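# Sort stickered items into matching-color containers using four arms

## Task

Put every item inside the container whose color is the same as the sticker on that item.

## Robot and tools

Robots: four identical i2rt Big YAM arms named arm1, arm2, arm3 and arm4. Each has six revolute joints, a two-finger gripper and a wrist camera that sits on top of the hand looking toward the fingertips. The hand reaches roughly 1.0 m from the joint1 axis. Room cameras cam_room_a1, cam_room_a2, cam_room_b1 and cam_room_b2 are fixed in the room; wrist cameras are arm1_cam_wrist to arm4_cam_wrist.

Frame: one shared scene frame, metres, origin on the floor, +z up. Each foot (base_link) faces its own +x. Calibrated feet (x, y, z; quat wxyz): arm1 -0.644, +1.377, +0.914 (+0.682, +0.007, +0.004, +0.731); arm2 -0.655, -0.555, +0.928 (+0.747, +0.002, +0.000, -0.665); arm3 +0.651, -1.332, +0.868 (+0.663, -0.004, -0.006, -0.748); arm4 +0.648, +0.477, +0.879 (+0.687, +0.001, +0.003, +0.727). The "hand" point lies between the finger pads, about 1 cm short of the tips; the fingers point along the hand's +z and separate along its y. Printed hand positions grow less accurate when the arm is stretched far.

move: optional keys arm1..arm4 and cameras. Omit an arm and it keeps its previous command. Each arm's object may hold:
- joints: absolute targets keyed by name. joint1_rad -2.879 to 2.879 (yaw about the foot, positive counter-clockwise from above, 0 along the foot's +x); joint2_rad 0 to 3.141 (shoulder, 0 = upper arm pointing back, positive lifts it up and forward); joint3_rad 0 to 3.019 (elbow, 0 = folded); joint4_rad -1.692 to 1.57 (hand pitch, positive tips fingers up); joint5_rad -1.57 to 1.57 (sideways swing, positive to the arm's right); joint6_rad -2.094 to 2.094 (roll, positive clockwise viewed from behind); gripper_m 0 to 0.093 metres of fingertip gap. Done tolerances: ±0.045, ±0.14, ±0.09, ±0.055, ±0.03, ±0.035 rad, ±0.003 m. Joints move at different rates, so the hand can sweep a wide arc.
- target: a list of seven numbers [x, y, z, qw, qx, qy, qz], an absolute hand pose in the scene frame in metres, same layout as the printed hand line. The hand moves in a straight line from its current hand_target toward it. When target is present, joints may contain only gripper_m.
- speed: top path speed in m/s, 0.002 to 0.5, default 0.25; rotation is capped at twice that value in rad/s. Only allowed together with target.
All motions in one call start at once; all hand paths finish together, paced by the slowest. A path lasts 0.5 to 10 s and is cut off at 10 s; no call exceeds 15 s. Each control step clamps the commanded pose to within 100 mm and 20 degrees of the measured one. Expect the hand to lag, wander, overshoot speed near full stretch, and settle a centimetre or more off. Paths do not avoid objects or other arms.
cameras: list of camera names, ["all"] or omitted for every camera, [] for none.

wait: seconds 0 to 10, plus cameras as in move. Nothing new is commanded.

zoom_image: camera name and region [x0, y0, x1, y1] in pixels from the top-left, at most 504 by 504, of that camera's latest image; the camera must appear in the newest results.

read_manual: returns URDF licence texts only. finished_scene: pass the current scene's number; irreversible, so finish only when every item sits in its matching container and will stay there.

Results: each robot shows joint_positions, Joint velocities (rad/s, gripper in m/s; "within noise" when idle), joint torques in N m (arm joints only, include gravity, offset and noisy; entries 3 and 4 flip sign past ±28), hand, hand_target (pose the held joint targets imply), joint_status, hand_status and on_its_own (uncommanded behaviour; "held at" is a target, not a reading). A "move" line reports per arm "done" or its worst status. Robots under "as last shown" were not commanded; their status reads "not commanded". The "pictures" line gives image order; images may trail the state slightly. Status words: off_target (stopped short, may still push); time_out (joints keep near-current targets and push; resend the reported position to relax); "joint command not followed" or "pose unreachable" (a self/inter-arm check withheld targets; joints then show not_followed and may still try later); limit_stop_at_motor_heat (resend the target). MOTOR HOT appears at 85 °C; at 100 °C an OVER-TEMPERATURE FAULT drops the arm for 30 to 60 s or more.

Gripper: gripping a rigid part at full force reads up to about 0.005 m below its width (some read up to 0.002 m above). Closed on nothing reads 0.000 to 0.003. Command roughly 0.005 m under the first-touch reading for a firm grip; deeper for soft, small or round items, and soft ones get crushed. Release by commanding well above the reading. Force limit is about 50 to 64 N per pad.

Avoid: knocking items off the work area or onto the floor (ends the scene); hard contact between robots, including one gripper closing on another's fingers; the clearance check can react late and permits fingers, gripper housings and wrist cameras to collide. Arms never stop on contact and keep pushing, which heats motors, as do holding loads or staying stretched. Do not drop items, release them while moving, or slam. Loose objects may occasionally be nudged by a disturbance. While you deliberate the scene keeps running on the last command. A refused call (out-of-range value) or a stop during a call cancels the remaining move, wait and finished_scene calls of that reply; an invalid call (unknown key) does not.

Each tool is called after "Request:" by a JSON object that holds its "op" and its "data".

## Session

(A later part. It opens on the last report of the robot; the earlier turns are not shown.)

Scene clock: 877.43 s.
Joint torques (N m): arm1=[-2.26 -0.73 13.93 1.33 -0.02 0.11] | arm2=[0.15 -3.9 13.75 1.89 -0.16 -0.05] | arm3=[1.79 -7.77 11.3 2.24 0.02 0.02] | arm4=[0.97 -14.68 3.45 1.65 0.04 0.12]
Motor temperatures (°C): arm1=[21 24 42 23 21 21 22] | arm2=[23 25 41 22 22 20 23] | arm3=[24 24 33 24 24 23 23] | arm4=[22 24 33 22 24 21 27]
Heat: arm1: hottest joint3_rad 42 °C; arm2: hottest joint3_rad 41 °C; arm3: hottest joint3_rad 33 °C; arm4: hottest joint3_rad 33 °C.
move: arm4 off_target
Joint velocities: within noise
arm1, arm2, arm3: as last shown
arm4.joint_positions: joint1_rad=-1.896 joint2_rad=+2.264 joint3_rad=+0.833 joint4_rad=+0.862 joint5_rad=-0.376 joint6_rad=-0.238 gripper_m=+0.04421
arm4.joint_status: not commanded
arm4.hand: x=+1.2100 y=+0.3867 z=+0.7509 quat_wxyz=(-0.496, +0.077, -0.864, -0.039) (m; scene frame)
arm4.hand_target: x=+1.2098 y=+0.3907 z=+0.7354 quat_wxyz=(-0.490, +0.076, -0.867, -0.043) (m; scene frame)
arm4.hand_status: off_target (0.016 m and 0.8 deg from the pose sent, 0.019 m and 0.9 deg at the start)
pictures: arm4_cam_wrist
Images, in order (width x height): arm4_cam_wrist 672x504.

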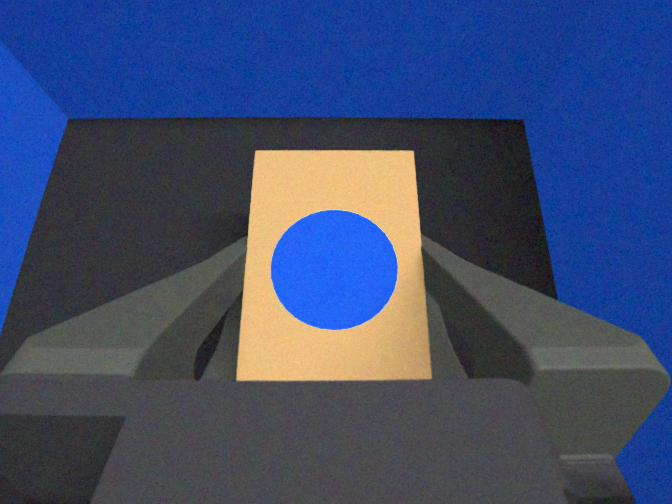

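Request:
{"op": "move", "data": {"arm4": {"joints": {"gripper_m": 0.075}}, "cameras": ["arm4_cam_wrist"]}}

Request:
{"op": "move", "data": {"arm4": {"target": [1.195, 0.388, 0.85, 0.4905, -0.0759, 0.8671, 0.0429], "speed": 0.1}, "cameras": ["arm4_cam_wrist"]}}

Request:
{"op": "move", "data": {"arm4": {"target": [1.05, 0.395, 1.10, 0.4905, -0.0759, 0.8671, 0.0429], "speed": 0.2}, "cameras": ["arm4_cam_wrist"]}}

Scene clock: 884.23 s.
Joint torques (N m): arm1=[-2.67 -1.26 13.86 1.25 0 0.05] | arm2=[0.26 -3.96 13.74 1.87 -0.17 -0.06] | arm3=[1.85 -7.94 11.28 2.24 0.02 0.01] | arm4=[1.32 -15.85 3.41 1.65 0.05 0.12]
Motor temperatures (°C): arm1=[21 24 42 23 21 21 22] | arm2=[23 25 41 22 22 20 23] | arm3=[24 24 33 24 24 23 23] | arm4=[22 24 32 22 24 21 27]
Heat: arm1: hottest joint3_rad 42 °C; arm2: hottest joint3_rad 41 °C; arm3: hottest joint3_rad 33 °C; arm4: hottest joint3_rad 32 °C.
move: arm4 done
Joint velocities: within noise
arm1, arm2, arm3: as last shown
arm4.joint_positions: joint1_rad=-1.896 joint2_rad=+2.276 joint3_rad=+0.833 joint4_rad=+0.862 joint5_rad=-0.376 joint6_rad=-0.238 gripper_m=+0.07491
arm4.joint_status: all done
arm4.hand: x=+1.2069 y=+0.3875 z=+0.7443 quat_wxyz=(-0.491, +0.076, -0.867, -0.041) (m; scene frame)
arm4.hand_target: x=+1.2097 y=+0.3907 z=+0.7353 quat_wxyz=(-0.490, +0.076, -0.867, -0.043) (m; scene frame)
arm4.hand_status: not commanded
pictures: arm4_cam_wrist
Images, in order (width x height): arm4_cam_wrist 672x504.

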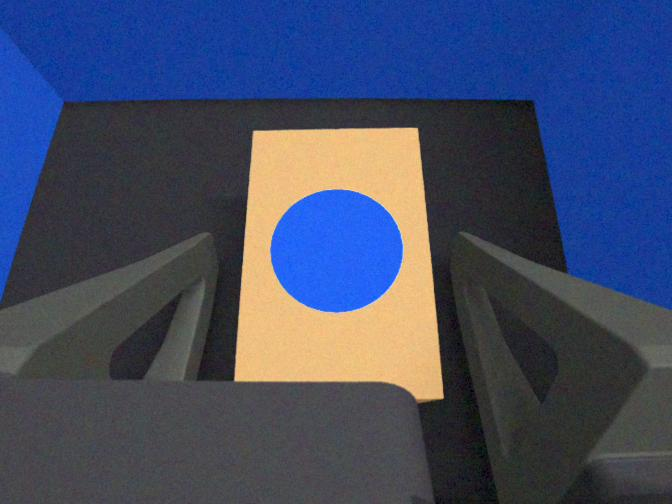

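Scene clock: 886.00 s.
Joint torques (N m): arm1=[-2.37 -1.03 13.98 1.4 0 0.1] | arm2=[0.21 -3.9 13.74 1.85 -0.16 -0.05] | arm3=[1.67 -7.82 11.29 2.22 0.02 0.02] | arm4=[-0.26 -16.15 3.84 0.79 -0.18 0.02]
Motor temperatures (°C): arm1=[21 24 42 23 21 21 22] | arm2=[23 25 41 22 22 20 23] | arm3=[24 24 33 24 24 23 23] | arm4=[22 24 32 22 24 21 27]
Heat: arm1: hottest joint3_rad 42 °C; arm2: hottest joint3_rad 41 °C; arm3: hottest joint3_rad 33 °C; arm4: hottest joint3_rad 32 °C.
move: arm4 done
Joint velocities: within noise
arm1, arm2, arm3: as last shown
arm4.joint_positions: joint1_rad=-1.896 joint2_rad=+1.944 joint3_rad=+0.734 joint4_rad=+0.639 joint5_rad=-0.384 joint6_rad=-0.238 gripper_m=+0.07491
arm4.joint_status: not commanded
arm4.hand: x=+1.1993 y=+0.3913 z=+0.8516 quat_wxyz=(-0.495, +0.079, -0.864, -0.043) (m; scene frame)
arm4.hand_target: x=+1.1950 y=+0.3882 z=+0.8500 quat_wxyz=(-0.491, +0.076, -0.867, -0.043) (m; scene frame)
arm4.hand_status: done (0.006 m and 0.7 deg from the pose sent, 0.106 m and 0.2 deg at the start)
pictures: arm4_cam_wrist
Images, in order (width x height): arm4_cam_wrist 672x504.

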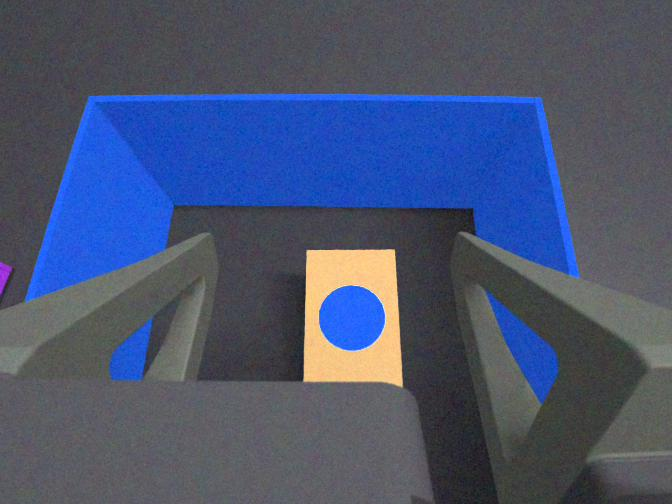

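Scene clock: 888.07 s.
Joint torques (N m): arm1=[-2.14 -1.03 14.02 1.37 -0.04 0.1] | arm2=[0.26 -3.66 13.7 1.84 -0.16 -0.06] | arm3=[1.9 -7.88 11.29 2.24 0.03 0.01] | arm4=[0.03 -5.3 12.34 0.75 -0.23 -0.08]
Motor temperatures (°C): arm1=[21 24 42 23 21 21 22] | arm2=[23 25 41 22 22 20 23] | arm3=[24 24 33 24 24 23 23] | arm4=[22 24 32 22 24 21 26]
Heat: arm1: hottest joint3_rad 42 °C; arm2: hottest joint3_rad 41 °C; arm3: hottest joint3_rad 33 °C; arm4: hottest joint3_rad 32 °C.
move: arm4 off_target
Joint velocities: within noise
arm1, arm2, arm3: as last shown
arm4.joint_positions: joint1_rad=-2.020 joint2_rad=+0.943 joint3_rad=+0.568 joint4_rad=-0.273 joint5_rad=-0.485 joint6_rad=-0.304 gripper_m=+0.07491
arm4.joint_status: not commanded
arm4.hand: x=+1.0395 y=+0.4022 z=+1.0780 quat_wxyz=(-0.477, +0.069, -0.874, -0.053) (m; scene frame)
arm4.hand_target: x=+1.0491 y=+0.3952 z=+1.1001 quat_wxyz=(-0.491, +0.076, -0.867, -0.043) (m; scene frame)
arm4.hand_status: off_target (0.025 m and 2.2 deg from the pose sent, 0.290 m and 0.7 deg at the start)
pictures: arm4_cam_wrist
Images, in order (width x height): arm4_cam_wrist 672x504.

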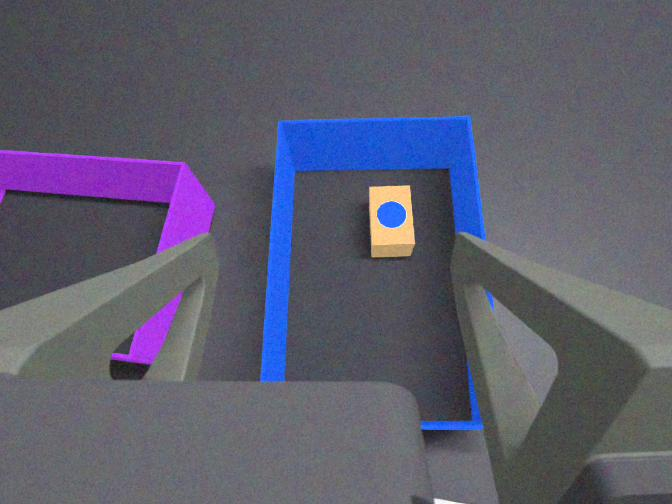

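Request:
{"op": "move", "data": {"arm4": {"joints": {"joint2_rad": 0.75, "joint3_rad": 1.0, "joint4_rad": -0.9, "joint5_rad": 0, "joint6_rad": 0, "gripper_m": 0.092}}, "cameras": []}}

Request:
{"op": "move", "data": {"arm4": {"joints": {"joint1_rad": 0.914}}, "cameras": []}}

Request:
{"op": "move", "data": {"arm4": {"target": [0.277, 0.731, 1.2, 0.0979, -0.9017, 0.2843, 0.3105], "speed": 0.2}, "cameras": []}}

Request:
{"op": "move", "data": {"arm4": {"target": [-0.004, 0.924, 1.15, 0.0979, -0.9017, 0.2843, 0.3105], "speed": 0.15}, "cameras": ["arm4_cam_wrist", "cam_room_a2"]}}

Scene clock: 917.13 s.
Joint torques (N m): arm1=[-2.67 -1.03 14.06 1.39 -0.04 0.01] | arm2=[0.26 -3.96 13.74 1.84 -0.16 -0.05] | arm3=[1.79 -7.94 11.26 2.19 0.02 0.01] | arm4=[0.26 -2.43 11.04 0.92 0.21 0.18]
Motor temperatures (°C): arm1=[21 24 42 23 21 21 21] | arm2=[23 25 41 22 22 20 23] | arm3=[24 24 33 24 24 23 23] | arm4=[22 23 41 22 25 21 26]
Heat: arm1: hottest joint3_rad 42 °C; arm2: hottest joint3_rad 41 °C; arm3: hottest joint3_rad 33 °C; arm4: hottest joint3_rad 41 °C.
move: arm4 done
Joint velocities: within noise
arm1, arm2, arm3: as last shown
arm4.joint_positions: joint1_rad=-2.021 joint2_rad=+0.742 joint3_rad=+0.977 joint4_rad=-0.888 joint5_rad=-0.003 joint6_rad=-0.014 gripper_m=+0.09189
arm4.joint_status: all done
arm4.hand: x=+0.9778 y=+0.3423 z=+1.2542 quat_wxyz=(-0.432, -0.168, -0.881, +0.090) (m; scene frame)
arm4.hand_target: x=+0.9780 y=+0.3388 z=+1.2620 quat_wxyz=(-0.434, -0.178, -0.879, +0.091) (m; scene frame)
arm4.hand_status: not commanded
pictures: none
No camera images: "cameras" was empty.

Scene clock: 919.47 s.
Joint torques (N m): arm1=[-2.67 -0.26 14.08 1.37 -0.05 0.08] | arm2=[0.26 -3.9 13.72 1.87 -0.16 -0.06] | arm3=[1.73 -7.77 11.3 2.18 0.01 0.03] | arm4=[0.91 -2.49 11.07 0.85 0.17 0.16]
Motor temperatures (°C): arm1=[21 24 42 23 21 21 21] | arm2=[23 25 41 22 22 20 23] | arm3=[24 24 33 24 24 23 23] | arm4=[22 23 41 22 25 21 26]
Heat: arm1: hottest joint3_rad 42 °C; arm2: hottest joint3_rad 41 °C; arm3: hottest joint3_rad 33 °C; arm4: hottest joint3_rad 41 °C.
move: arm4 done
Joint velocities: within noise
arm1.joint_positions: joint1_rad=-2.261 joint2_rad=+0.753 joint3_rad=+0.974 joint4_rad=-0.789 joint5_rad=-0.003 joint6_rad=+0.003 gripper_m=+0.08496
arm1.joint_status: not commanded
arm1.hand: x=-0.3351 y=+1.1598 z=+1.2990 quat_wxyz=(-0.451, -0.268, -0.839, +0.146) (m; scene frame)
arm1.hand_target: x=-0.3375 y=+1.1581 z=+1.3130 quat_wxyz=(-0.459, -0.272, -0.833, +0.149) (m; scene frame)
arm1.hand_status: not commanded
arm2.joint_positions: joint1_rad=+2.088 joint2_rad=+0.749 joint3_rad=+0.983 joint4_rad=-0.786 joint5_rad=+0.003 joint6_rad=+0.013 gripper_m=+0.07491
arm2.joint_status: not commanded
arm2.hand: x=-0.3558 y=-0.3372 z=+1.3274 quat_wxyz=(-0.464, +0.266, -0.831, -0.155) (m; scene frame)
arm2.hand_target: x=-0.3554 y=-0.3392 z=+1.3337 quat_wxyz=(-0.466, +0.269, -0.829, -0.152) (m; scene frame)
arm2.hand_status: not commanded
arm3: as last shown
arm4.joint_positions: joint1_rad=+0.912 joint2_rad=+0.748 joint3_rad=+0.977 joint4_rad=-0.888 joint5_rad=-0.002 joint6_rad=-0.011 gripper_m=+0.09194
arm4.joint_status: all done
arm4.hand: x=+0.3558 y=+0.6809 z=+1.2541 quat_wxyz=(-0.130, +0.858, -0.262, -0.422) (m; scene frame)
arm4.hand_target: x=+0.3555 y=+0.6807 z=+1.2638 quat_wxyz=(-0.129, +0.855, -0.266, -0.426) (m; scene frame)
arm4.hand_status: not commanded
pictures: none
No camera images: "cameras" was empty.

Scene clock: 920.70 s.
Joint torques (N m): arm1=[-2.78 -0.79 14.09 1.35 -0.04 0.1] | arm2=[0.32 -3.9 13.72 1.87 -0.16 -0.06] | arm3=[1.61 -7.82 11.26 2.25 0.02 0.02] | arm4=[1.44 -8 13.39 0.58 0.24 0.19]
Motor temperatures (°C): arm1=[21 24 42 23 21 21 21] | arm2=[23 25 41 22 22 20 23] | arm3=[24 24 33 24 24 23 23] | arm4=[22 23 41 22 25 21 26]
Heat: arm1: hottest joint3_rad 42 °C; arm2: hottest joint3_rad 41 °C; arm3: hottest joint3_rad 33 °C; arm4: hottest joint3_rad 41 °C.
move: arm4 off_target
Joint velocities: within noise
arm1, arm2, arm3: as last shown
arm4.joint_positions: joint1_rad=+0.917 joint2_rad=+1.110 joint3_rad=+1.094 joint4_rad=-0.932 joint5_rad=+0.014 joint6_rad=+0.000 gripper_m=+0.09194
arm4.joint_status: not commanded
arm4.hand: x=+0.2874 y=+0.7280 z=+1.1739 quat_wxyz=(-0.094, +0.909, -0.283, -0.292) (m; scene frame)
arm4.hand_target: x=+0.2780 y=+0.7304 z=+1.1997 quat_wxyz=(-0.098, +0.902, -0.284, -0.311) (m; scene frame)
arm4.hand_status: off_target (0.028 m and 2.2 deg from the pose sent, 0.108 m and 14.4 deg at the start)
pictures: none
No camera images: "cameras" was empty.

Scene clock: 923.83 s.
Joint torques (N m): arm1=[-2.43 -0.97 14.11 1.22 -0.04 0.07] | arm2=[0.15 -3.84 13.75 1.87 -0.16 -0.06] | arm3=[1.73 -7.82 11.29 2.22 0.03 0.02] | arm4=[1.14 -22.36 13.45 0.57 0.05 0.11]
Motor temperatures (°C): arm1=[21 24 42 23 21 21 21] | arm2=[23 25 41 22 22 20 23] | arm3=[24 24 33 24 24 23 23] | arm4=[22 23 41 22 25 21 26]
Heat: arm1: hottest joint3_rad 42 °C; arm2: hottest joint3_rad 41 °C; arm3: hottest joint3_rad 33 °C; arm4: hottest joint3_rad 41 °C.
move: arm4 off_target
Joint velocities: within noise
arm1, arm2: as last shown
arm3.joint_positions: joint1_rad=+1.681 joint2_rad=+1.008 joint3_rad=+1.181 joint4_rad=-0.817 joint5_rad=+0.000 joint6_rad=-0.007 gripper_m=+0.09402
arm3.joint_status: not commanded
arm3.hand: x=+1.1005 y=-1.3311 z=+1.2732 quat_wxyz=(-0.448, +0.001, -0.894, +0.010) (m; scene frame)
arm3.hand_target: x=+1.1021 y=-1.3270 z=+1.2911 quat_wxyz=(-0.467, +0.002, -0.884, +0.006) (m; scene frame)
arm3.hand_status: not commanded
arm4.joint_positions: joint1_rad=+0.917 joint2_rad=+2.025 joint3_rad=+2.072 joint4_rad=-0.971 joint5_rad=+0.014 joint6_rad=+0.000 gripper_m=+0.09194
arm4.joint_status: not commanded
arm4.hand: x=+0.0069 y=+0.9187 z=+1.1432 quat_wxyz=(-0.098, +0.905, -0.282, -0.303) (m; scene frame)
arm4.hand_target: x=-0.0033 y=+0.9236 z=+1.1498 quat_wxyz=(-0.098, +0.901, -0.284, -0.311) (m; scene frame)
arm4.hand_status: off_target (0.014 m and 0.9 deg from the pose sent, 0.352 m and 2.2 deg at the start)
pictures: arm4_cam_wrist, cam_room_a2
Images, in order (width x height): arm4_cam_wrist 672x504, cam_room_a2 672x504.

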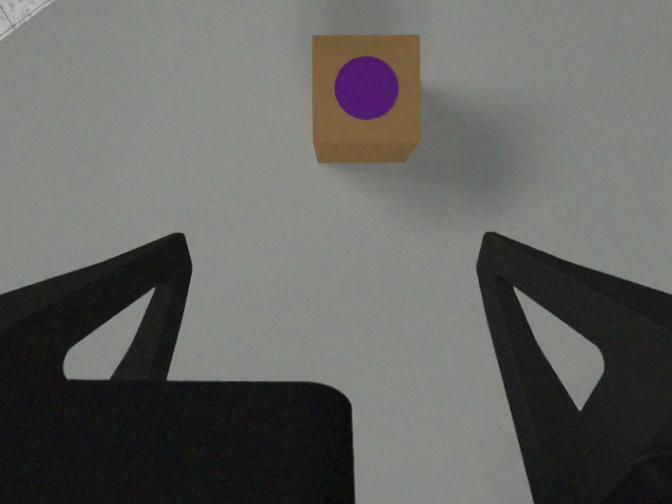

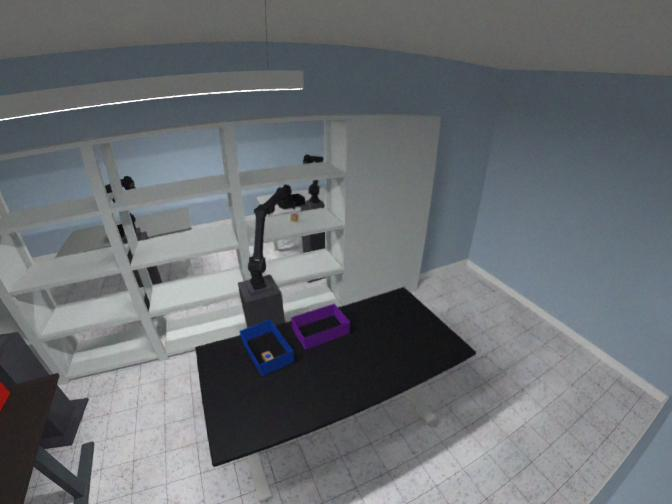

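Request:
{"op": "move", "data": {"arm4": {"target": [-0.018, 0.951, 1.127, 0.0979, -0.9017, 0.2843, 0.3105], "speed": 0.1}, "cameras": ["arm4_cam_wrist"]}}

Scene clock: 934.73 s.
Joint torques (N m): arm1=[-2.43 -0.44 14.19 1.11 -0.07 0.06] | arm2=[0.21 -3.72 13.74 1.88 -0.15 -0.05] | arm3=[1.79 -7.88 11.33 2.18 0.02 0.03] | arm4=[0.44 -23.59 13.44 0.59 -0.03 -0.05]
Motor temperatures (°C): arm1=[21 24 43 23 21 21 21] | arm2=[23 25 41 22 22 20 23] | arm3=[24 24 33 24 24 23 23] | arm4=[22 24 43 22 24 21 26]
Heat: arm1: hottest joint3_rad 43 °C; arm2: hottest joint3_rad 41 °C; arm3: hottest joint3_rad 33 °C; arm4: hottest joint3_rad 43 °C.
move: arm4 off_target
Joint velocities: within noise
arm1, arm2, arm3: as last shown
arm4.joint_positions: joint1_rad=+0.905 joint2_rad=+2.115 joint3_rad=+2.163 joint4_rad=-0.972 joint5_rad=+0.005 joint6_rad=+0.000 gripper_m=+0.09194
arm4.joint_status: not commanded
arm4.hand: x=-0.0111 y=+0.9403 z=+1.1220 quat_wxyz=(-0.095, +0.904, -0.286, -0.304) (m; scene frame)
arm4.hand_target: x=-0.0172 y=+0.9506 z=+1.1269 quat_wxyz=(-0.098, +0.901, -0.284, -0.311) (m; scene frame)
arm4.hand_status: off_target (0.014 m and 0.8 deg from the pose sent, 0.044 m and 1.0 deg at the start)
pictures: arm4_cam_wrist
Images, in order (width x height): arm4_cam_wrist 672x504.

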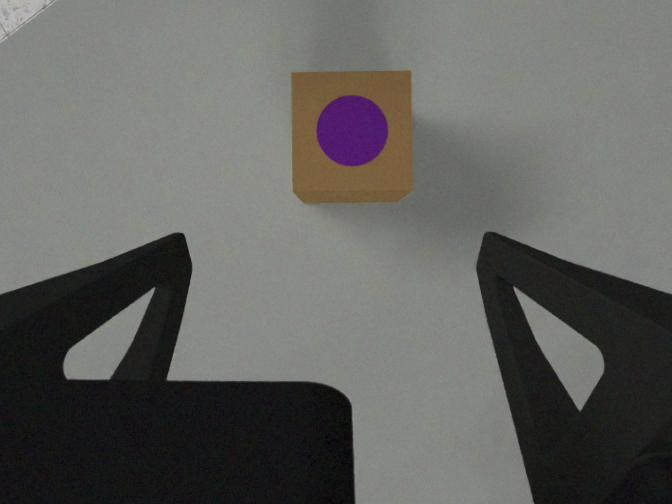

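Request:
{"op": "move", "data": {"arm4": {"target": [-0.06, 0.987, 1.036, 0.0979, -0.9017, 0.2843, 0.3105], "speed": 0.08}, "cameras": ["arm4_cam_wrist"]}}

Scene clock: 944.33 s.
Joint torques (N m): arm1=[-1.96 -0.91 13.85 1.18 -0.02 0.08] | arm2=[0.21 -3.84 13.74 1.85 -0.15 -0.06] | arm3=[1.61 -7.77 11.25 2.3 0.02 0.03] | arm4=[0.44 -25.58 13.31 1.36 -0.06 -0.07]
Motor temperatures (°C): arm1=[21 24 43 23 21 21 21] | arm2=[23 25 41 22 22 20 23] | arm3=[24 24 34 24 24 23 23] | arm4=[22 24 42 22 24 21 25]
Heat: arm1: hottest joint3_rad 43 °C; arm2: hottest joint3_rad 41 °C; arm3: hottest joint3_rad 34 °C; arm4: hottest joint3_rad 42 °C.
move: arm4 off_target
Joint velocities: within noise
arm1, arm2, arm3: as last shown
arm4.joint_positions: joint1_rad=+0.901 joint2_rad=+2.322 joint3_rad=+2.299 joint4_rad=-0.917 joint5_rad=+0.001 joint6_rad=-0.002 gripper_m=+0.09194
arm4.joint_status: not commanded
arm4.hand: x=-0.0516 y=+0.9719 z=+1.0345 quat_wxyz=(-0.092, +0.906, -0.287, -0.297) (m; scene frame)
arm4.hand_target: x=-0.0588 y=+0.9862 z=+1.0358 quat_wxyz=(-0.098, +0.902, -0.284, -0.311) (m; scene frame)
arm4.hand_status: off_target (0.017 m and 1.7 deg from the pose sent, 0.109 m and 0.8 deg at the start)
pictures: arm4_cam_wrist
Images, in order (width x height): arm4_cam_wrist 672x504.

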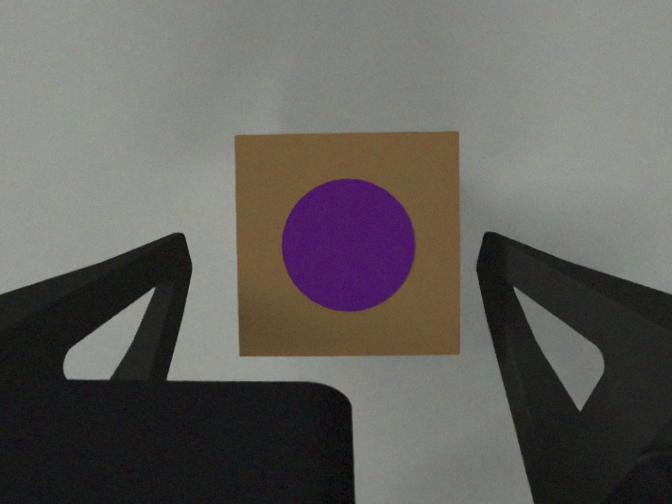

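Request:
{"op": "move", "data": {"arm4": {"joints": {"gripper_m": 0.06}}, "cameras": []}}

Request:
{"op": "move", "data": {"arm4": {"joints": {"gripper_m": 0.048}}, "cameras": ["arm4_cam_wrist"]}}

Scene clock: 950.00 s.
Joint torques (N m): arm1=[-2.55 -1.2 13.94 1.22 -0.08 0.07] | arm2=[0.26 -3.9 13.74 1.87 -0.16 -0.05] | arm3=[1.9 -7.88 11.23 2.21 0.02 0.02] | arm4=[0.44 -25.76 13.37 1.37 0 -0.03]
Motor temperatures (°C): arm1=[21 24 43 23 21 21 21] | arm2=[23 25 41 22 22 20 23] | arm3=[24 24 34 24 24 23 23] | arm4=[22 25 43 22 24 21 25]
Heat: arm1: hottest joint3_rad 43 °C; arm2: hottest joint3_rad 41 °C; arm3: hottest joint3_rad 34 °C; arm4: hottest joint3_rad 43 °C.
move: arm4 done
Joint velocities: within noise
arm1, arm2, arm3: as last shown
arm4.joint_positions: joint1_rad=+0.900 joint2_rad=+2.322 joint3_rad=+2.299 joint4_rad=-0.917 joint5_rad=+0.000 joint6_rad=-0.003 gripper_m=+0.06011
arm4.joint_status: all done
arm4.hand: x=-0.0513 y=+0.9724 z=+1.0345 quat_wxyz=(-0.092, +0.906, -0.287, -0.297) (m; scene frame)
arm4.hand_target: x=-0.0587 y=+0.9863 z=+1.0358 quat_wxyz=(-0.098, +0.902, -0.284, -0.311) (m; scene frame)
arm4.hand_status: not commanded
pictures: none
No camera images: "cameras" was empty.

Scene clock: 950.43 s.
Joint torques (N m): arm1=[-2.73 -1.08 13.96 1.39 -0.01 0.04] | arm2=[0.26 -3.78 13.71 1.92 -0.16 -0.07] | arm3=[1.73 -7.71 11.25 2.25 0.03 0.02] | arm4=[0.38 -25.58 13.45 1.28 -0.03 -0.05]
Motor temperatures (°C): arm1=[21 24 43 23 21 21 21] | arm2=[23 25 41 22 22 20 23] | arm3=[24 24 34 24 24 23 23] | arm4=[22 25 43 22 24 21 25]
Heat: arm1: hottest joint3_rad 43 °C; arm2: hottest joint3_rad 41 °C; arm3: hottest joint3_rad 34 °C; arm4: hottest joint3_rad 43 °C.
move: arm4 off_target
Joint velocities: within noise
arm1, arm2, arm3: as last shown
arm4.joint_positions: joint1_rad=+0.900 joint2_rad=+2.322 joint3_rad=+2.299 joint4_rad=-0.917 joint5_rad=+0.000 joint6_rad=-0.003 gripper_m=+0.05326
arm4.joint_status: gripper_m off_target (ended at +0.05329, target +0.04800)
arm4.hand: x=-0.0513 y=+0.9724 z=+1.0345 quat_wxyz=(-0.092, +0.906, -0.287, -0.297) (m; scene frame)
arm4.hand_target: x=-0.0588 y=+0.9862 z=+1.0358 quat_wxyz=(-0.098, +0.902, -0.284, -0.311) (m; scene frame)
arm4.hand_status: not commanded
pictures: arm4_cam_wrist
Images, in order (width x height): arm4_cam_wrist 672x504.

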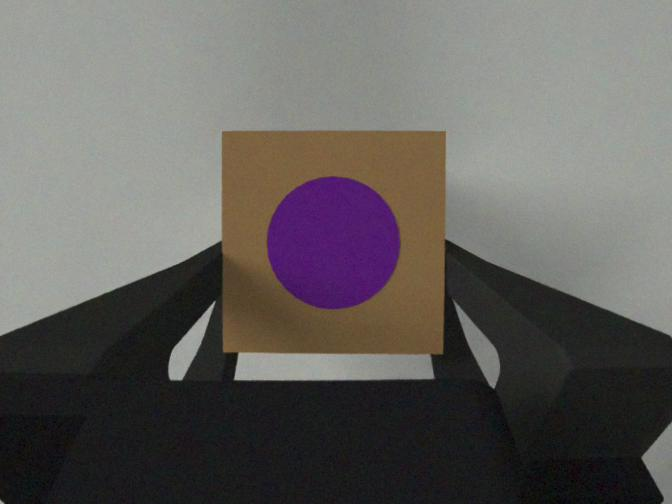

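Request:
{"op": "move", "data": {"arm4": {"target": [-0.045, 0.970, 1.11, 0.0979, -0.9017, 0.2843, 0.3105], "speed": 0.08}, "cameras": ["arm4_cam_wrist"]}}

Request:
{"op": "move", "data": {"arm4": {"target": [0.277, 0.731, 1.17, 0.0979, -0.9017, 0.2843, 0.3105], "speed": 0.2}, "cameras": []}}

Request:
{"op": "move", "data": {"arm4": {"joints": {"joint2_rad": 0.75, "joint3_rad": 1.0, "joint4_rad": -1.1, "joint5_rad": 0, "joint6_rad": 0}}, "cameras": []}}

Request:
{"op": "move", "data": {"arm4": {"joints": {"joint1_rad": -1.117}}, "cameras": ["arm4_cam_wrist", "cam_room_a2"]}}

Scene clock: 962.07 s.
Joint torques (N m): arm1=[-2.9 -0.91 13.89 1.29 -0.07 0.08] | arm2=[0.21 -3.9 13.75 1.83 -0.16 -0.06] | arm3=[1.67 -7.88 11.29 2.22 0.02 0.02] | arm4=[0.97 -29.74 13.44 0.7 0.15 -0.03]
Motor temperatures (°C): arm1=[21 24 43 23 21 21 21] | arm2=[23 25 41 22 22 20 23] | arm3=[24 24 34 24 24 23 23] | arm4=[22 27 44 22 24 21 26]
Heat: arm1: hottest joint3_rad 43 °C; arm2: hottest joint3_rad 41 °C; arm3: hottest joint3_rad 34 °C; arm4: hottest joint3_rad 44 °C.
move: arm4 off_target
Joint velocities: within noise
arm1, arm2, arm3: as last shown
arm4.joint_positions: joint1_rad=+0.900 joint2_rad=+2.290 joint3_rad=+2.337 joint4_rad=-1.022 joint5_rad=+0.000 joint6_rad=-0.003 gripper_m=+0.05326
arm4.joint_status: not commanded
arm4.hand: x=-0.0388 y=+0.9638 z=+1.0654 quat_wxyz=(-0.087, +0.911, -0.289, -0.281) (m; scene frame)
arm4.hand_target: x=-0.0432 y=+0.9686 z=+1.1096 quat_wxyz=(-0.098, +0.902, -0.284, -0.311) (m; scene frame)
arm4.hand_status: off_target (0.045 m and 3.8 deg from the pose sent, 0.076 m and 1.7 deg at the start)
pictures: arm4_cam_wrist
Images, in order (width x height): arm4_cam_wrist 672x504.

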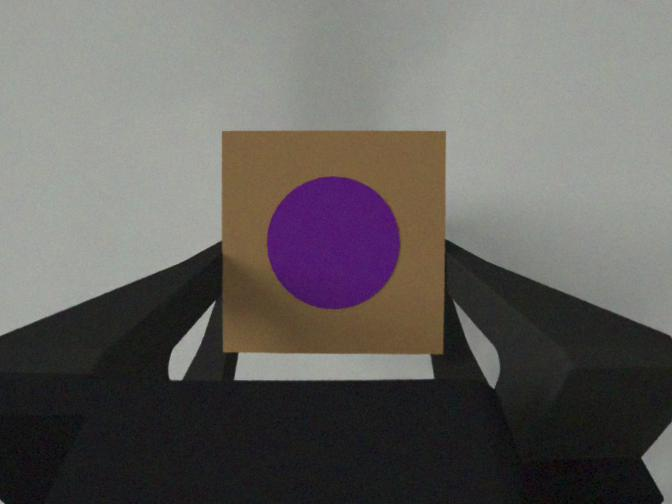

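Scene clock: 964.63 s.
Joint torques (N m): arm1=[-1.79 -1.03 14 1.48 -0.02 0.11] | arm2=[0.21 -3.84 13.75 1.87 -0.16 -0.05] | arm3=[1.85 -7.82 11.25 2.25 0.02 0.02] | arm4=[0.97 -8.18 9.42 0.73 0.19 0.19]
Motor temperatures (°C): arm1=[21 24 43 23 21 21 21] | arm2=[23 25 41 22 22 20 23] | arm3=[24 24 34 24 24 23 23] | arm4=[22 27 44 22 24 21 26]
Heat: arm1: hottest joint3_rad 43 °C; arm2: hottest joint3_rad 41 °C; arm3: hottest joint3_rad 34 °C; arm4: hottest joint3_rad 44 °C.
move: arm4 done
Joint velocities: within noise
arm1.joint_positions: joint1_rad=-2.261 joint2_rad=+0.753 joint3_rad=+0.974 joint4_rad=-0.789 joint5_rad=-0.003 joint6_rad=+0.003 gripper_m=+0.08496
arm1.joint_status: not commanded
arm1.hand: x=-0.3351 y=+1.1598 z=+1.2990 quat_wxyz=(-0.451, -0.268, -0.839, +0.146) (m; scene frame)
arm1.hand_target: x=-0.3375 y=+1.1581 z=+1.3130 quat_wxyz=(-0.459, -0.272, -0.833, +0.149) (m; scene frame)
arm1.hand_status: not commanded
arm2.joint_positions: joint1_rad=+2.088 joint2_rad=+0.749 joint3_rad=+0.983 joint4_rad=-0.786 joint5_rad=+0.003 joint6_rad=+0.013 gripper_m=+0.07491
arm2.joint_status: not commanded
arm2.hand: x=-0.3558 y=-0.3372 z=+1.3274 quat_wxyz=(-0.464, +0.266, -0.831, -0.155) (m; scene frame)
arm2.hand_target: x=-0.3554 y=-0.3392 z=+1.3337 quat_wxyz=(-0.466, +0.269, -0.829, -0.152) (m; scene frame)
arm2.hand_status: not commanded
arm3: as last shown
arm4.joint_positions: joint1_rad=+0.917 joint2_rad=+1.116 joint3_rad=+1.075 joint4_rad=-0.857 joint5_rad=+0.015 joint6_rad=+0.000 gripper_m=+0.05326
arm4.joint_status: not commanded
arm4.hand: x=+0.2778 y=+0.7348 z=+1.1724 quat_wxyz=(-0.102, +0.901, -0.281, -0.315) (m; scene frame)
arm4.hand_target: x=+0.2771 y=+0.7311 z=+1.1701 quat_wxyz=(-0.098, +0.902, -0.284, -0.311) (m; scene frame)
arm4.hand_status: done (0.005 m and 0.8 deg from the pose sent, 0.406 m and 3.8 deg at the start)
pictures: none
No camera images: "cameras" was empty.

Scene clock: 965.93 s.
Joint torques (N m): arm1=[-2.43 -0.97 14.01 1.28 -0.05 0.08] | arm2=[0.15 -3.9 13.74 1.85 -0.15 -0.06] | arm3=[1.73 -7.82 11.29 2.18 0.02 0.01] | arm4=[1.38 -2.08 10.58 0.72 -0.04 0.06]
Motor temperatures (°C): arm1=[21 24 43 23 21 21 21] | arm2=[23 25 41 22 22 20 23] | arm3=[24 24 34 24 24 23 23] | arm4=[22 27 44 22 24 21 26]
Heat: arm1: hottest joint3_rad 43 °C; arm2: hottest joint3_rad 41 °C; arm3: hottest joint3_rad 34 °C; arm4: hottest joint3_rad 44 °C.
move: arm4 done
Joint velocities: within noise
arm1, arm2, arm3: as last shown
arm4.joint_positions: joint1_rad=+0.917 joint2_rad=+0.744 joint3_rad=+0.981 joint4_rad=-1.091 joint5_rad=+0.003 joint6_rad=+0.000 gripper_m=+0.05326
arm4.joint_status: all done
arm4.hand: x=+0.3837 y=+0.6605 z=+1.2210 quat_wxyz=(-0.102, +0.894, -0.277, -0.337) (m; scene frame)
arm4.hand_target: x=+0.3808 y=+0.6584 z=+1.2279 quat_wxyz=(-0.100, +0.895, -0.272, -0.339) (m; scene frame)
arm4.hand_status: not commanded
pictures: none
No camera images: "cameras" was empty.

Scene clock: 967.93 s.
Joint torques (N m): arm1=[-2.26 -0.97 13.91 1.36 -0.04 0.11] | arm2=[0.21 -3.84 13.74 1.89 -0.15 -0.07] | arm3=[1.67 -7.71 11.3 2.19 0.02 0.02] | arm4=[0.67 -2.2 10.63 0.7 0.07 0.05]
Motor temperatures (°C): arm1=[21 24 43 23 21 21 21] | arm2=[23 25 41 22 22 20 23] | arm3=[24 24 34 24 24 23 23] | arm4=[22 27 43 22 24 21 26]
Heat: arm1: hottest joint3_rad 43 °C; arm2: hottest joint3_rad 41 °C; arm3: hottest joint3_rad 34 °C; arm4: hottest joint3_rad 43 °C.
move: arm4 done
Joint velocities: within noise
arm1, arm2: as last shown
arm3.joint_positions: joint1_rad=+1.681 joint2_rad=+1.008 joint3_rad=+1.181 joint4_rad=-0.817 joint5_rad=+0.000 joint6_rad=-0.007 gripper_m=+0.09402
arm3.joint_status: not commanded
arm3.hand: x=+1.1005 y=-1.3311 z=+1.2732 quat_wxyz=(-0.448, +0.001, -0.894, +0.010) (m; scene frame)
arm3.hand_target: x=+1.1021 y=-1.3270 z=+1.2911 quat_wxyz=(-0.467, +0.002, -0.884, +0.006) (m; scene frame)
arm3.hand_status: not commanded
arm4.joint_positions: joint1_rad=-1.114 joint2_rad=+0.745 joint3_rad=+0.981 joint4_rad=-1.091 joint5_rad=+0.001 joint6_rad=+0.000 gripper_m=+0.05327
arm4.joint_status: all done
arm4.hand: x=+0.9307 y=+0.6362 z=+1.2182 quat_wxyz=(-0.336, +0.238, -0.907, -0.087) (m; scene frame)
arm4.hand_target: x=+0.9319 y=+0.6361 z=+1.2253 quat_wxyz=(-0.339, +0.237, -0.906, -0.088) (m; scene frame)
arm4.hand_status: not commanded
pictures: arm4_cam_wrist, cam_room_a2
Images, in order (width x height): arm4_cam_wrist 672x504, cam_room_a2 672x504.

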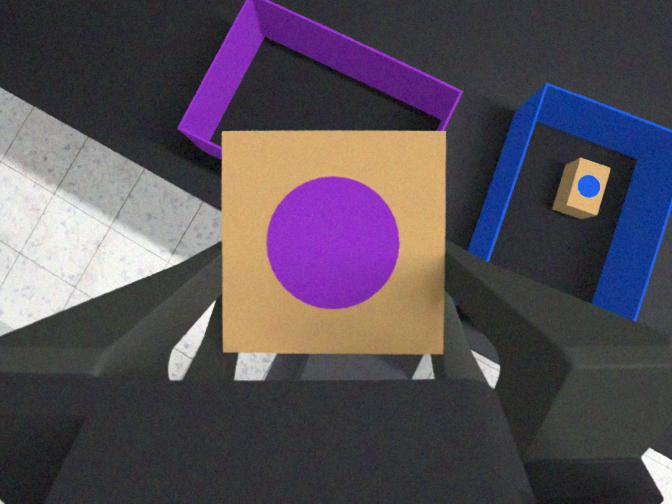

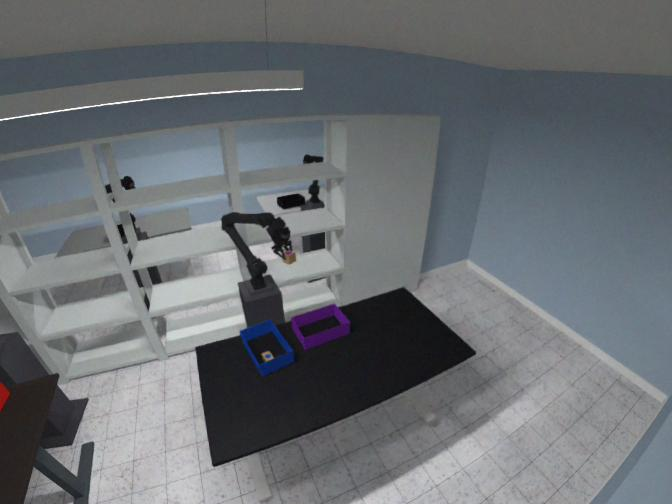

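Request:
{"op": "move", "data": {"arm4": {"target": [1.13, 0.75, 0.97, 0.3148, -0.2415, 0.9141, 0.0832], "speed": 0.15}, "cameras": ["arm4_cam_wrist"]}}

Scene clock: 986.47 s.
Joint torques (N m): arm1=[-2.43 -0.73 14.09 1.35 -0.07 0.08] | arm2=[0.09 -3.84 13.76 1.89 -0.16 -0.05] | arm3=[1.61 -7.82 11.28 2.25 0.01 0.01] | arm4=[0.97 -12.92 11.1 1.58 -0.03 0.04]
Motor temperatures (°C): arm1=[21 24 43 23 21 21 21] | arm2=[23 25 42 22 22 20 23] | arm3=[24 24 34 24 24 23 23] | arm4=[22 25 42 22 24 21 27]
Heat: arm1: hottest joint3_rad 43 °C; arm2: hottest joint3_rad 42 °C; arm3: hottest joint3_rad 34 °C; arm4: hottest joint3_rad 42 °C.
move: arm4 off_target
Joint velocities: within noise
arm1, arm2, arm3: as last shown
arm4.joint_positions: joint1_rad=-1.114 joint2_rad=+1.556 joint3_rad=+0.896 joint4_rad=-0.301 joint5_rad=+0.001 joint6_rad=+0.000 gripper_m=+0.05327
arm4.joint_status: not commanded
arm4.hand: x=+1.1076 y=+0.7357 z=+0.9508 quat_wxyz=(-0.288, +0.242, -0.923, -0.075) (m; scene frame)
arm4.hand_target: x=+1.1285 y=+0.7492 z=+0.9709 quat_wxyz=(-0.315, +0.242, -0.914, -0.083) (m; scene frame)
arm4.hand_status: off_target (0.033 m and 3.4 deg from the pose sent, 0.338 m and 2.7 deg at the start)
pictures: arm4_cam_wrist
Images, in order (width x height): arm4_cam_wrist 672x504.

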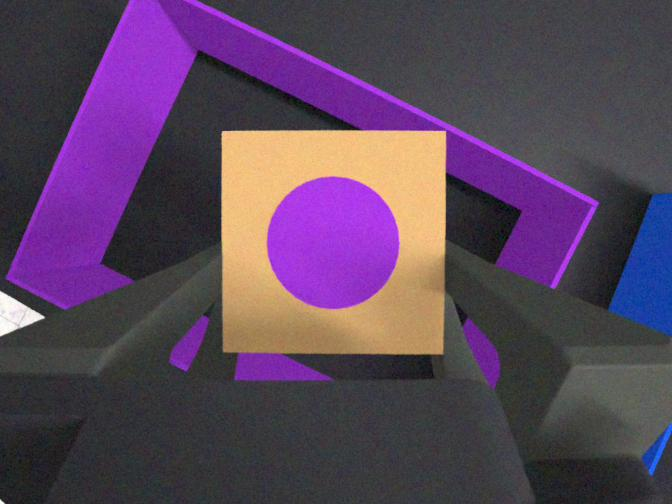

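Request:
{"op": "move", "data": {"arm4": {"target": [1.147, 0.755, 0.86, 0.3307, -0.24, 0.9085, 0.0873], "speed": 0.1}, "cameras": ["arm4_cam_wrist"]}}

Scene clock: 996.07 s.
Joint torques (N m): arm1=[-2.73 -0.62 13.93 1.29 -0.03 0.09] | arm2=[0.26 -3.96 13.74 1.88 -0.15 -0.06] | arm3=[1.79 -7.82 11.25 2.24 0.03 0.01] | arm4=[0.03 -14.74 6.05 1.81 -0.01 -0.01]
Motor temperatures (°C): arm1=[21 24 43 23 21 21 21] | arm2=[23 25 42 22 22 20 23] | arm3=[24 24 34 24 24 23 23] | arm4=[22 25 41 22 24 21 27]
Heat: arm1: hottest joint3_rad 43 °C; arm2: hottest joint3_rad 42 °C; arm3: hottest joint3_rad 34 °C; arm4: hottest joint3_rad 41 °C.
move: arm4 done
Joint velocities: within noise
arm1, arm2, arm3: as last shown
arm4.joint_positions: joint1_rad=-1.114 joint2_rad=+1.816 joint3_rad=+0.896 joint4_rad=+0.048 joint5_rad=-0.003 joint6_rad=+0.000 gripper_m=+0.05327
arm4.joint_status: not commanded
arm4.hand: x=+1.1437 y=+0.7569 z=+0.8650 quat_wxyz=(-0.328, +0.239, -0.910, -0.087) (m; scene frame)
arm4.hand_target: x=+1.1469 y=+0.7550 z=+0.8601 quat_wxyz=(-0.331, +0.240, -0.909, -0.087) (m; scene frame)
arm4.hand_status: done (0.006 m and 0.3 deg from the pose sent, 0.101 m and 5.4 deg at the start)
pictures: arm4_cam_wrist
Images, in order (width x height): arm4_cam_wrist 672x504.

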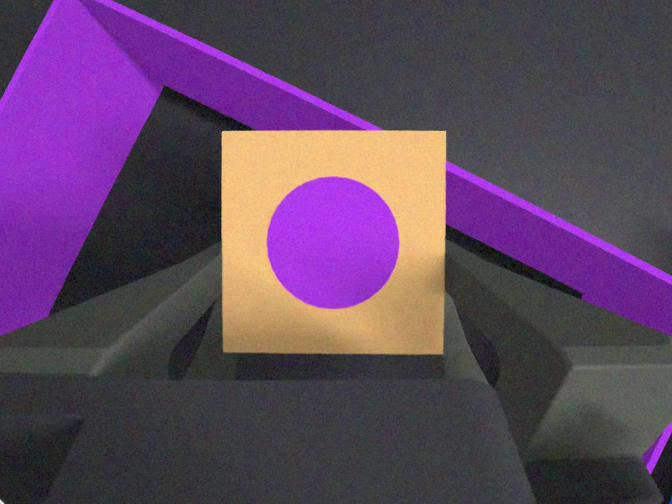

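Request:
{"op": "move", "data": {"arm4": {"target": [1.138, 0.752, 0.795, 0.3068, -0.2422, 0.9168, 0.081], "speed": 0.08}, "cameras": ["arm4_cam_wrist"]}}

Request:
{"op": "move", "data": {"arm4": {"target": [1.138, 0.752, 0.77, 0.3068, -0.2422, 0.9168, 0.081], "speed": 0.05}, "cameras": ["arm4_cam_wrist"]}}

Scene clock: 1011.83 s.
Joint torques (N m): arm1=[-2.2 -0.79 13.93 1.36 -0.04 0.11] | arm2=[0.21 -3.9 13.75 1.85 -0.16 -0.06] | arm3=[1.67 -7.94 11.28 2.21 0.02 0.02] | arm4=[0.38 -15.91 4.83 1.66 0.05 0]
Motor temperatures (°C): arm1=[21 24 43 23 21 21 21] | arm2=[23 25 42 22 22 20 23] | arm3=[24 24 34 24 24 23 23] | arm4=[22 25 39 22 24 21 27]
Heat: arm1: hottest joint3_rad 43 °C; arm2: hottest joint3_rad 42 °C; arm3: hottest joint3_rad 34 °C; arm4: hottest joint3_rad 39 °C.
move: arm4 done
Joint velocities: within noise
arm1, arm2, arm3: as last shown
arm4.joint_positions: joint1_rad=-1.114 joint2_rad=+1.956 joint3_rad=+0.894 joint4_rad=+0.142 joint5_rad=-0.003 joint6_rad=+0.000 gripper_m=+0.05327
arm4.joint_status: not commanded
arm4.hand: x=+1.1371 y=+0.7531 z=+0.8025 quat_wxyz=(-0.306, +0.241, -0.917, -0.082) (m; scene frame)
arm4.hand_target: x=+1.1379 y=+0.7520 z=+0.7952 quat_wxyz=(-0.307, +0.242, -0.917, -0.081) (m; scene frame)
arm4.hand_status: done (0.008 m and 0.2 deg from the pose sent, 0.070 m and 2.7 deg at the start)
pictures: arm4_cam_wrist
Images, in order (width x height): arm4_cam_wrist 672x504.

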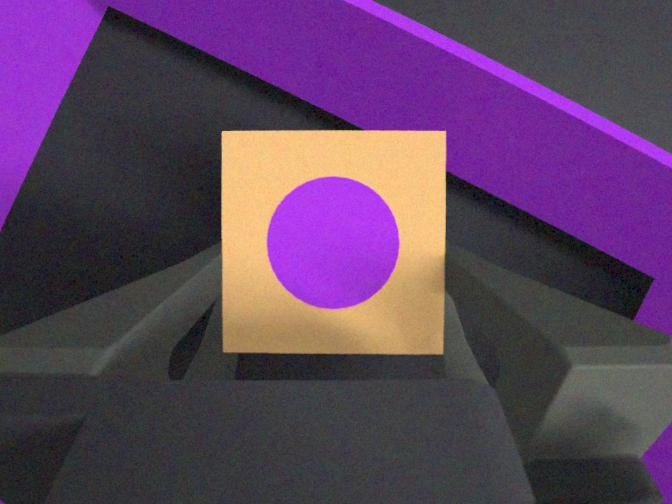

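Scene clock: 1012.93 s.
Joint torques (N m): arm1=[-2.49 -0.5 14.08 1.33 -0.03 0.03] | arm2=[0.15 -3.84 13.75 1.88 -0.16 -0.06] | arm3=[1.85 -8 11.28 2.21 0.02 0.01] | arm4=[0.56 -15.79 4.85 1.62 0.07 0]
Motor temperatures (°C): arm1=[21 24 43 23 21 21 21] | arm2=[23 25 42 22 22 20 23] | arm3=[24 24 34 24 24 23 23] | arm4=[22 25 39 22 24 21 27]
Heat: arm1: hottest joint3_rad 43 °C; arm2: hottest joint3_rad 42 °C; arm3: hottest joint3_rad 34 °C; arm4: hottest joint3_rad 39 °C.
move: arm4 done
Joint velocities: within noise
arm1, arm2, arm3: as last shown
arm4.joint_positions: joint1_rad=-1.114 joint2_rad=+2.021 joint3_rad=+0.894 joint4_rad=+0.203 joint5_rad=-0.003 joint6_rad=+0.000 gripper_m=+0.05327
arm4.joint_status: not commanded
arm4.hand: x=+1.1349 y=+0.7519 z=+0.7762 quat_wxyz=(-0.304, +0.241, -0.918, -0.081) (m; scene frame)
arm4.hand_target: x=+1.1379 y=+0.7520 z=+0.7702 quat_wxyz=(-0.307, +0.242, -0.917, -0.081) (m; scene frame)
arm4.hand_status: done (0.007 m and 0.4 deg from the pose sent, 0.032 m and 0.2 deg at the start)
pictures: arm4_cam_wrist
Images, in order (width x height): arm4_cam_wrist 672x504.

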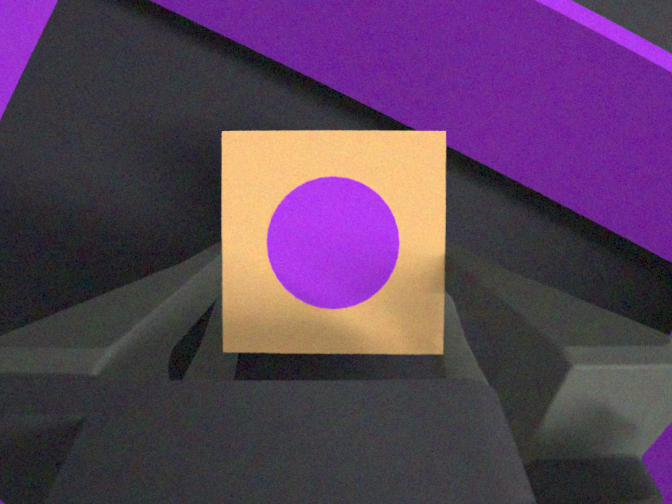

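Request:
{"op": "move", "data": {"arm4": {"target": [1.138, 0.752, 0.752, 0.3068, -0.2422, 0.9168, 0.081], "speed": 0.04}, "cameras": []}}

Request:
{"op": "move", "data": {"arm4": {"target": [1.138, 0.752, 0.738, 0.3068, -0.2422, 0.9168, 0.081], "speed": 0.04}, "cameras": ["arm4_cam_wrist"]}}

Scene clock: 1017.20 s.
Joint torques (N m): arm1=[-2.14 -0.56 13.89 1.35 -0.02 0.07] | arm2=[0.21 -4.01 13.74 1.87 -0.16 -0.06] | arm3=[1.85 -7.77 11.28 2.22 0.02 0.02] | arm4=[0.56 -15.27 5.11 1.61 0.05 0.02]
Motor temperatures (°C): arm1=[21 24 43 23 21 21 21] | arm2=[23 25 42 22 22 20 23] | arm3=[24 24 34 24 24 23 23] | arm4=[22 25 38 22 24 21 27]
Heat: arm1: hottest joint3_rad 43 °C; arm2: hottest joint3_rad 42 °C; arm3: hottest joint3_rad 34 °C; arm4: hottest joint3_rad 38 °C.
move: arm4 done
Joint velocities: within noise
arm1, arm2, arm3: as last shown
arm4.joint_positions: joint1_rad=-1.114 joint2_rad=+2.063 joint3_rad=+0.894 joint4_rad=+0.247 joint5_rad=-0.003 joint6_rad=+0.000 gripper_m=+0.05327
arm4.joint_status: not commanded
arm4.hand: x=+1.1336 y=+0.7511 z=+0.7601 quat_wxyz=(-0.305, +0.241, -0.918, -0.081) (m; scene frame)
arm4.hand_target: x=+1.1378 y=+0.7519 z=+0.7522 quat_wxyz=(-0.307, +0.242, -0.917, -0.081) (m; scene frame)
arm4.hand_status: done (0.009 m and 0.3 deg from the pose sent, 0.024 m and 0.4 deg at the start)
pictures: none
No camera images: "cameras" was empty.

Scene clock: 1018.17 s.
Joint torques (N m): arm1=[-2.43 -0.97 14.04 1.39 -0.03 0.08] | arm2=[0.15 -3.9 13.74 1.88 -0.15 -0.07] | arm3=[1.79 -7.77 11.29 2.19 0.01 0.01] | arm4=[0.67 -13.22 5.31 1.2 0.04 0.02]
Motor temperatures (°C): arm1=[21 24 43 23 21 21 21] | arm2=[23 25 42 22 22 20 23] | arm3=[24 24 34 24 24 23 23] | arm4=[22 25 38 22 24 21 27]
Heat: arm1: hottest joint3_rad 43 °C; arm2: hottest joint3_rad 42 °C; arm3: hottest joint3_rad 34 °C; arm4: hottest joint3_rad 38 °C.
move: arm4 off_target
Joint velocities: within noise
arm1.joint_positions: joint1_rad=-2.261 joint2_rad=+0.753 joint3_rad=+0.974 joint4_rad=-0.789 joint5_rad=-0.003 joint6_rad=+0.003 gripper_m=+0.08496
arm1.joint_status: not commanded
arm1.hand: x=-0.3351 y=+1.1598 z=+1.2990 quat_wxyz=(-0.451, -0.268, -0.839, +0.146) (m; scene frame)
arm1.hand_target: x=-0.3375 y=+1.1581 z=+1.3130 quat_wxyz=(-0.459, -0.272, -0.833, +0.149) (m; scene frame)
arm1.hand_status: not commanded
arm2.joint_positions: joint1_rad=+2.088 joint2_rad=+0.749 joint3_rad=+0.983 joint4_rad=-0.786 joint5_rad=+0.003 joint6_rad=+0.013 gripper_m=+0.07491
arm2.joint_status: not commanded
arm2.hand: x=-0.3558 y=-0.3372 z=+1.3274 quat_wxyz=(-0.464, +0.266, -0.831, -0.155) (m; scene frame)
arm2.hand_target: x=-0.3554 y=-0.3392 z=+1.3337 quat_wxyz=(-0.466, +0.269, -0.829, -0.152) (m; scene frame)
arm2.hand_status: not commanded
arm3: as last shown
arm4.joint_positions: joint1_rad=-1.114 joint2_rad=+2.075 joint3_rad=+0.894 joint4_rad=+0.287 joint5_rad=-0.003 joint6_rad=+0.000 gripper_m=+0.05327
arm4.joint_status: not commanded
arm4.hand: x=+1.1379 y=+0.7536 z=+0.7600 quat_wxyz=(-0.318, +0.240, -0.913, -0.085) (m; scene frame)
arm4.hand_target: x=+1.1370 y=+0.7515 z=+0.7387 quat_wxyz=(-0.307, +0.242, -0.917, -0.081) (m; scene frame)
arm4.hand_status: off_target (0.022 m and 1.4 deg from the pose sent, 0.023 m and 0.3 deg at the start)
pictures: arm4_cam_wrist
Images, in order (width x height): arm4_cam_wrist 672x504.

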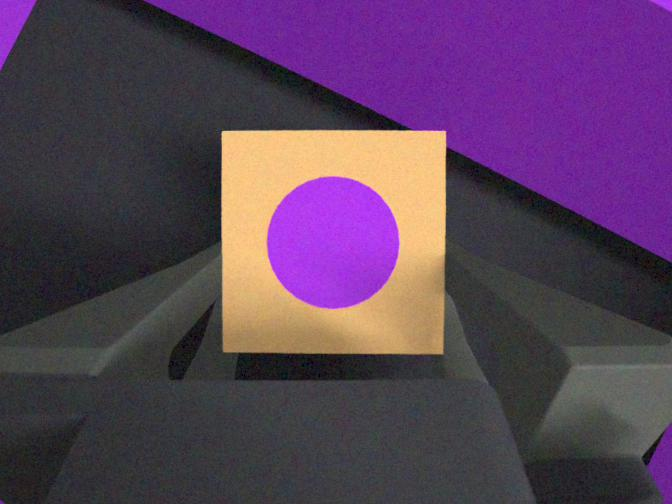

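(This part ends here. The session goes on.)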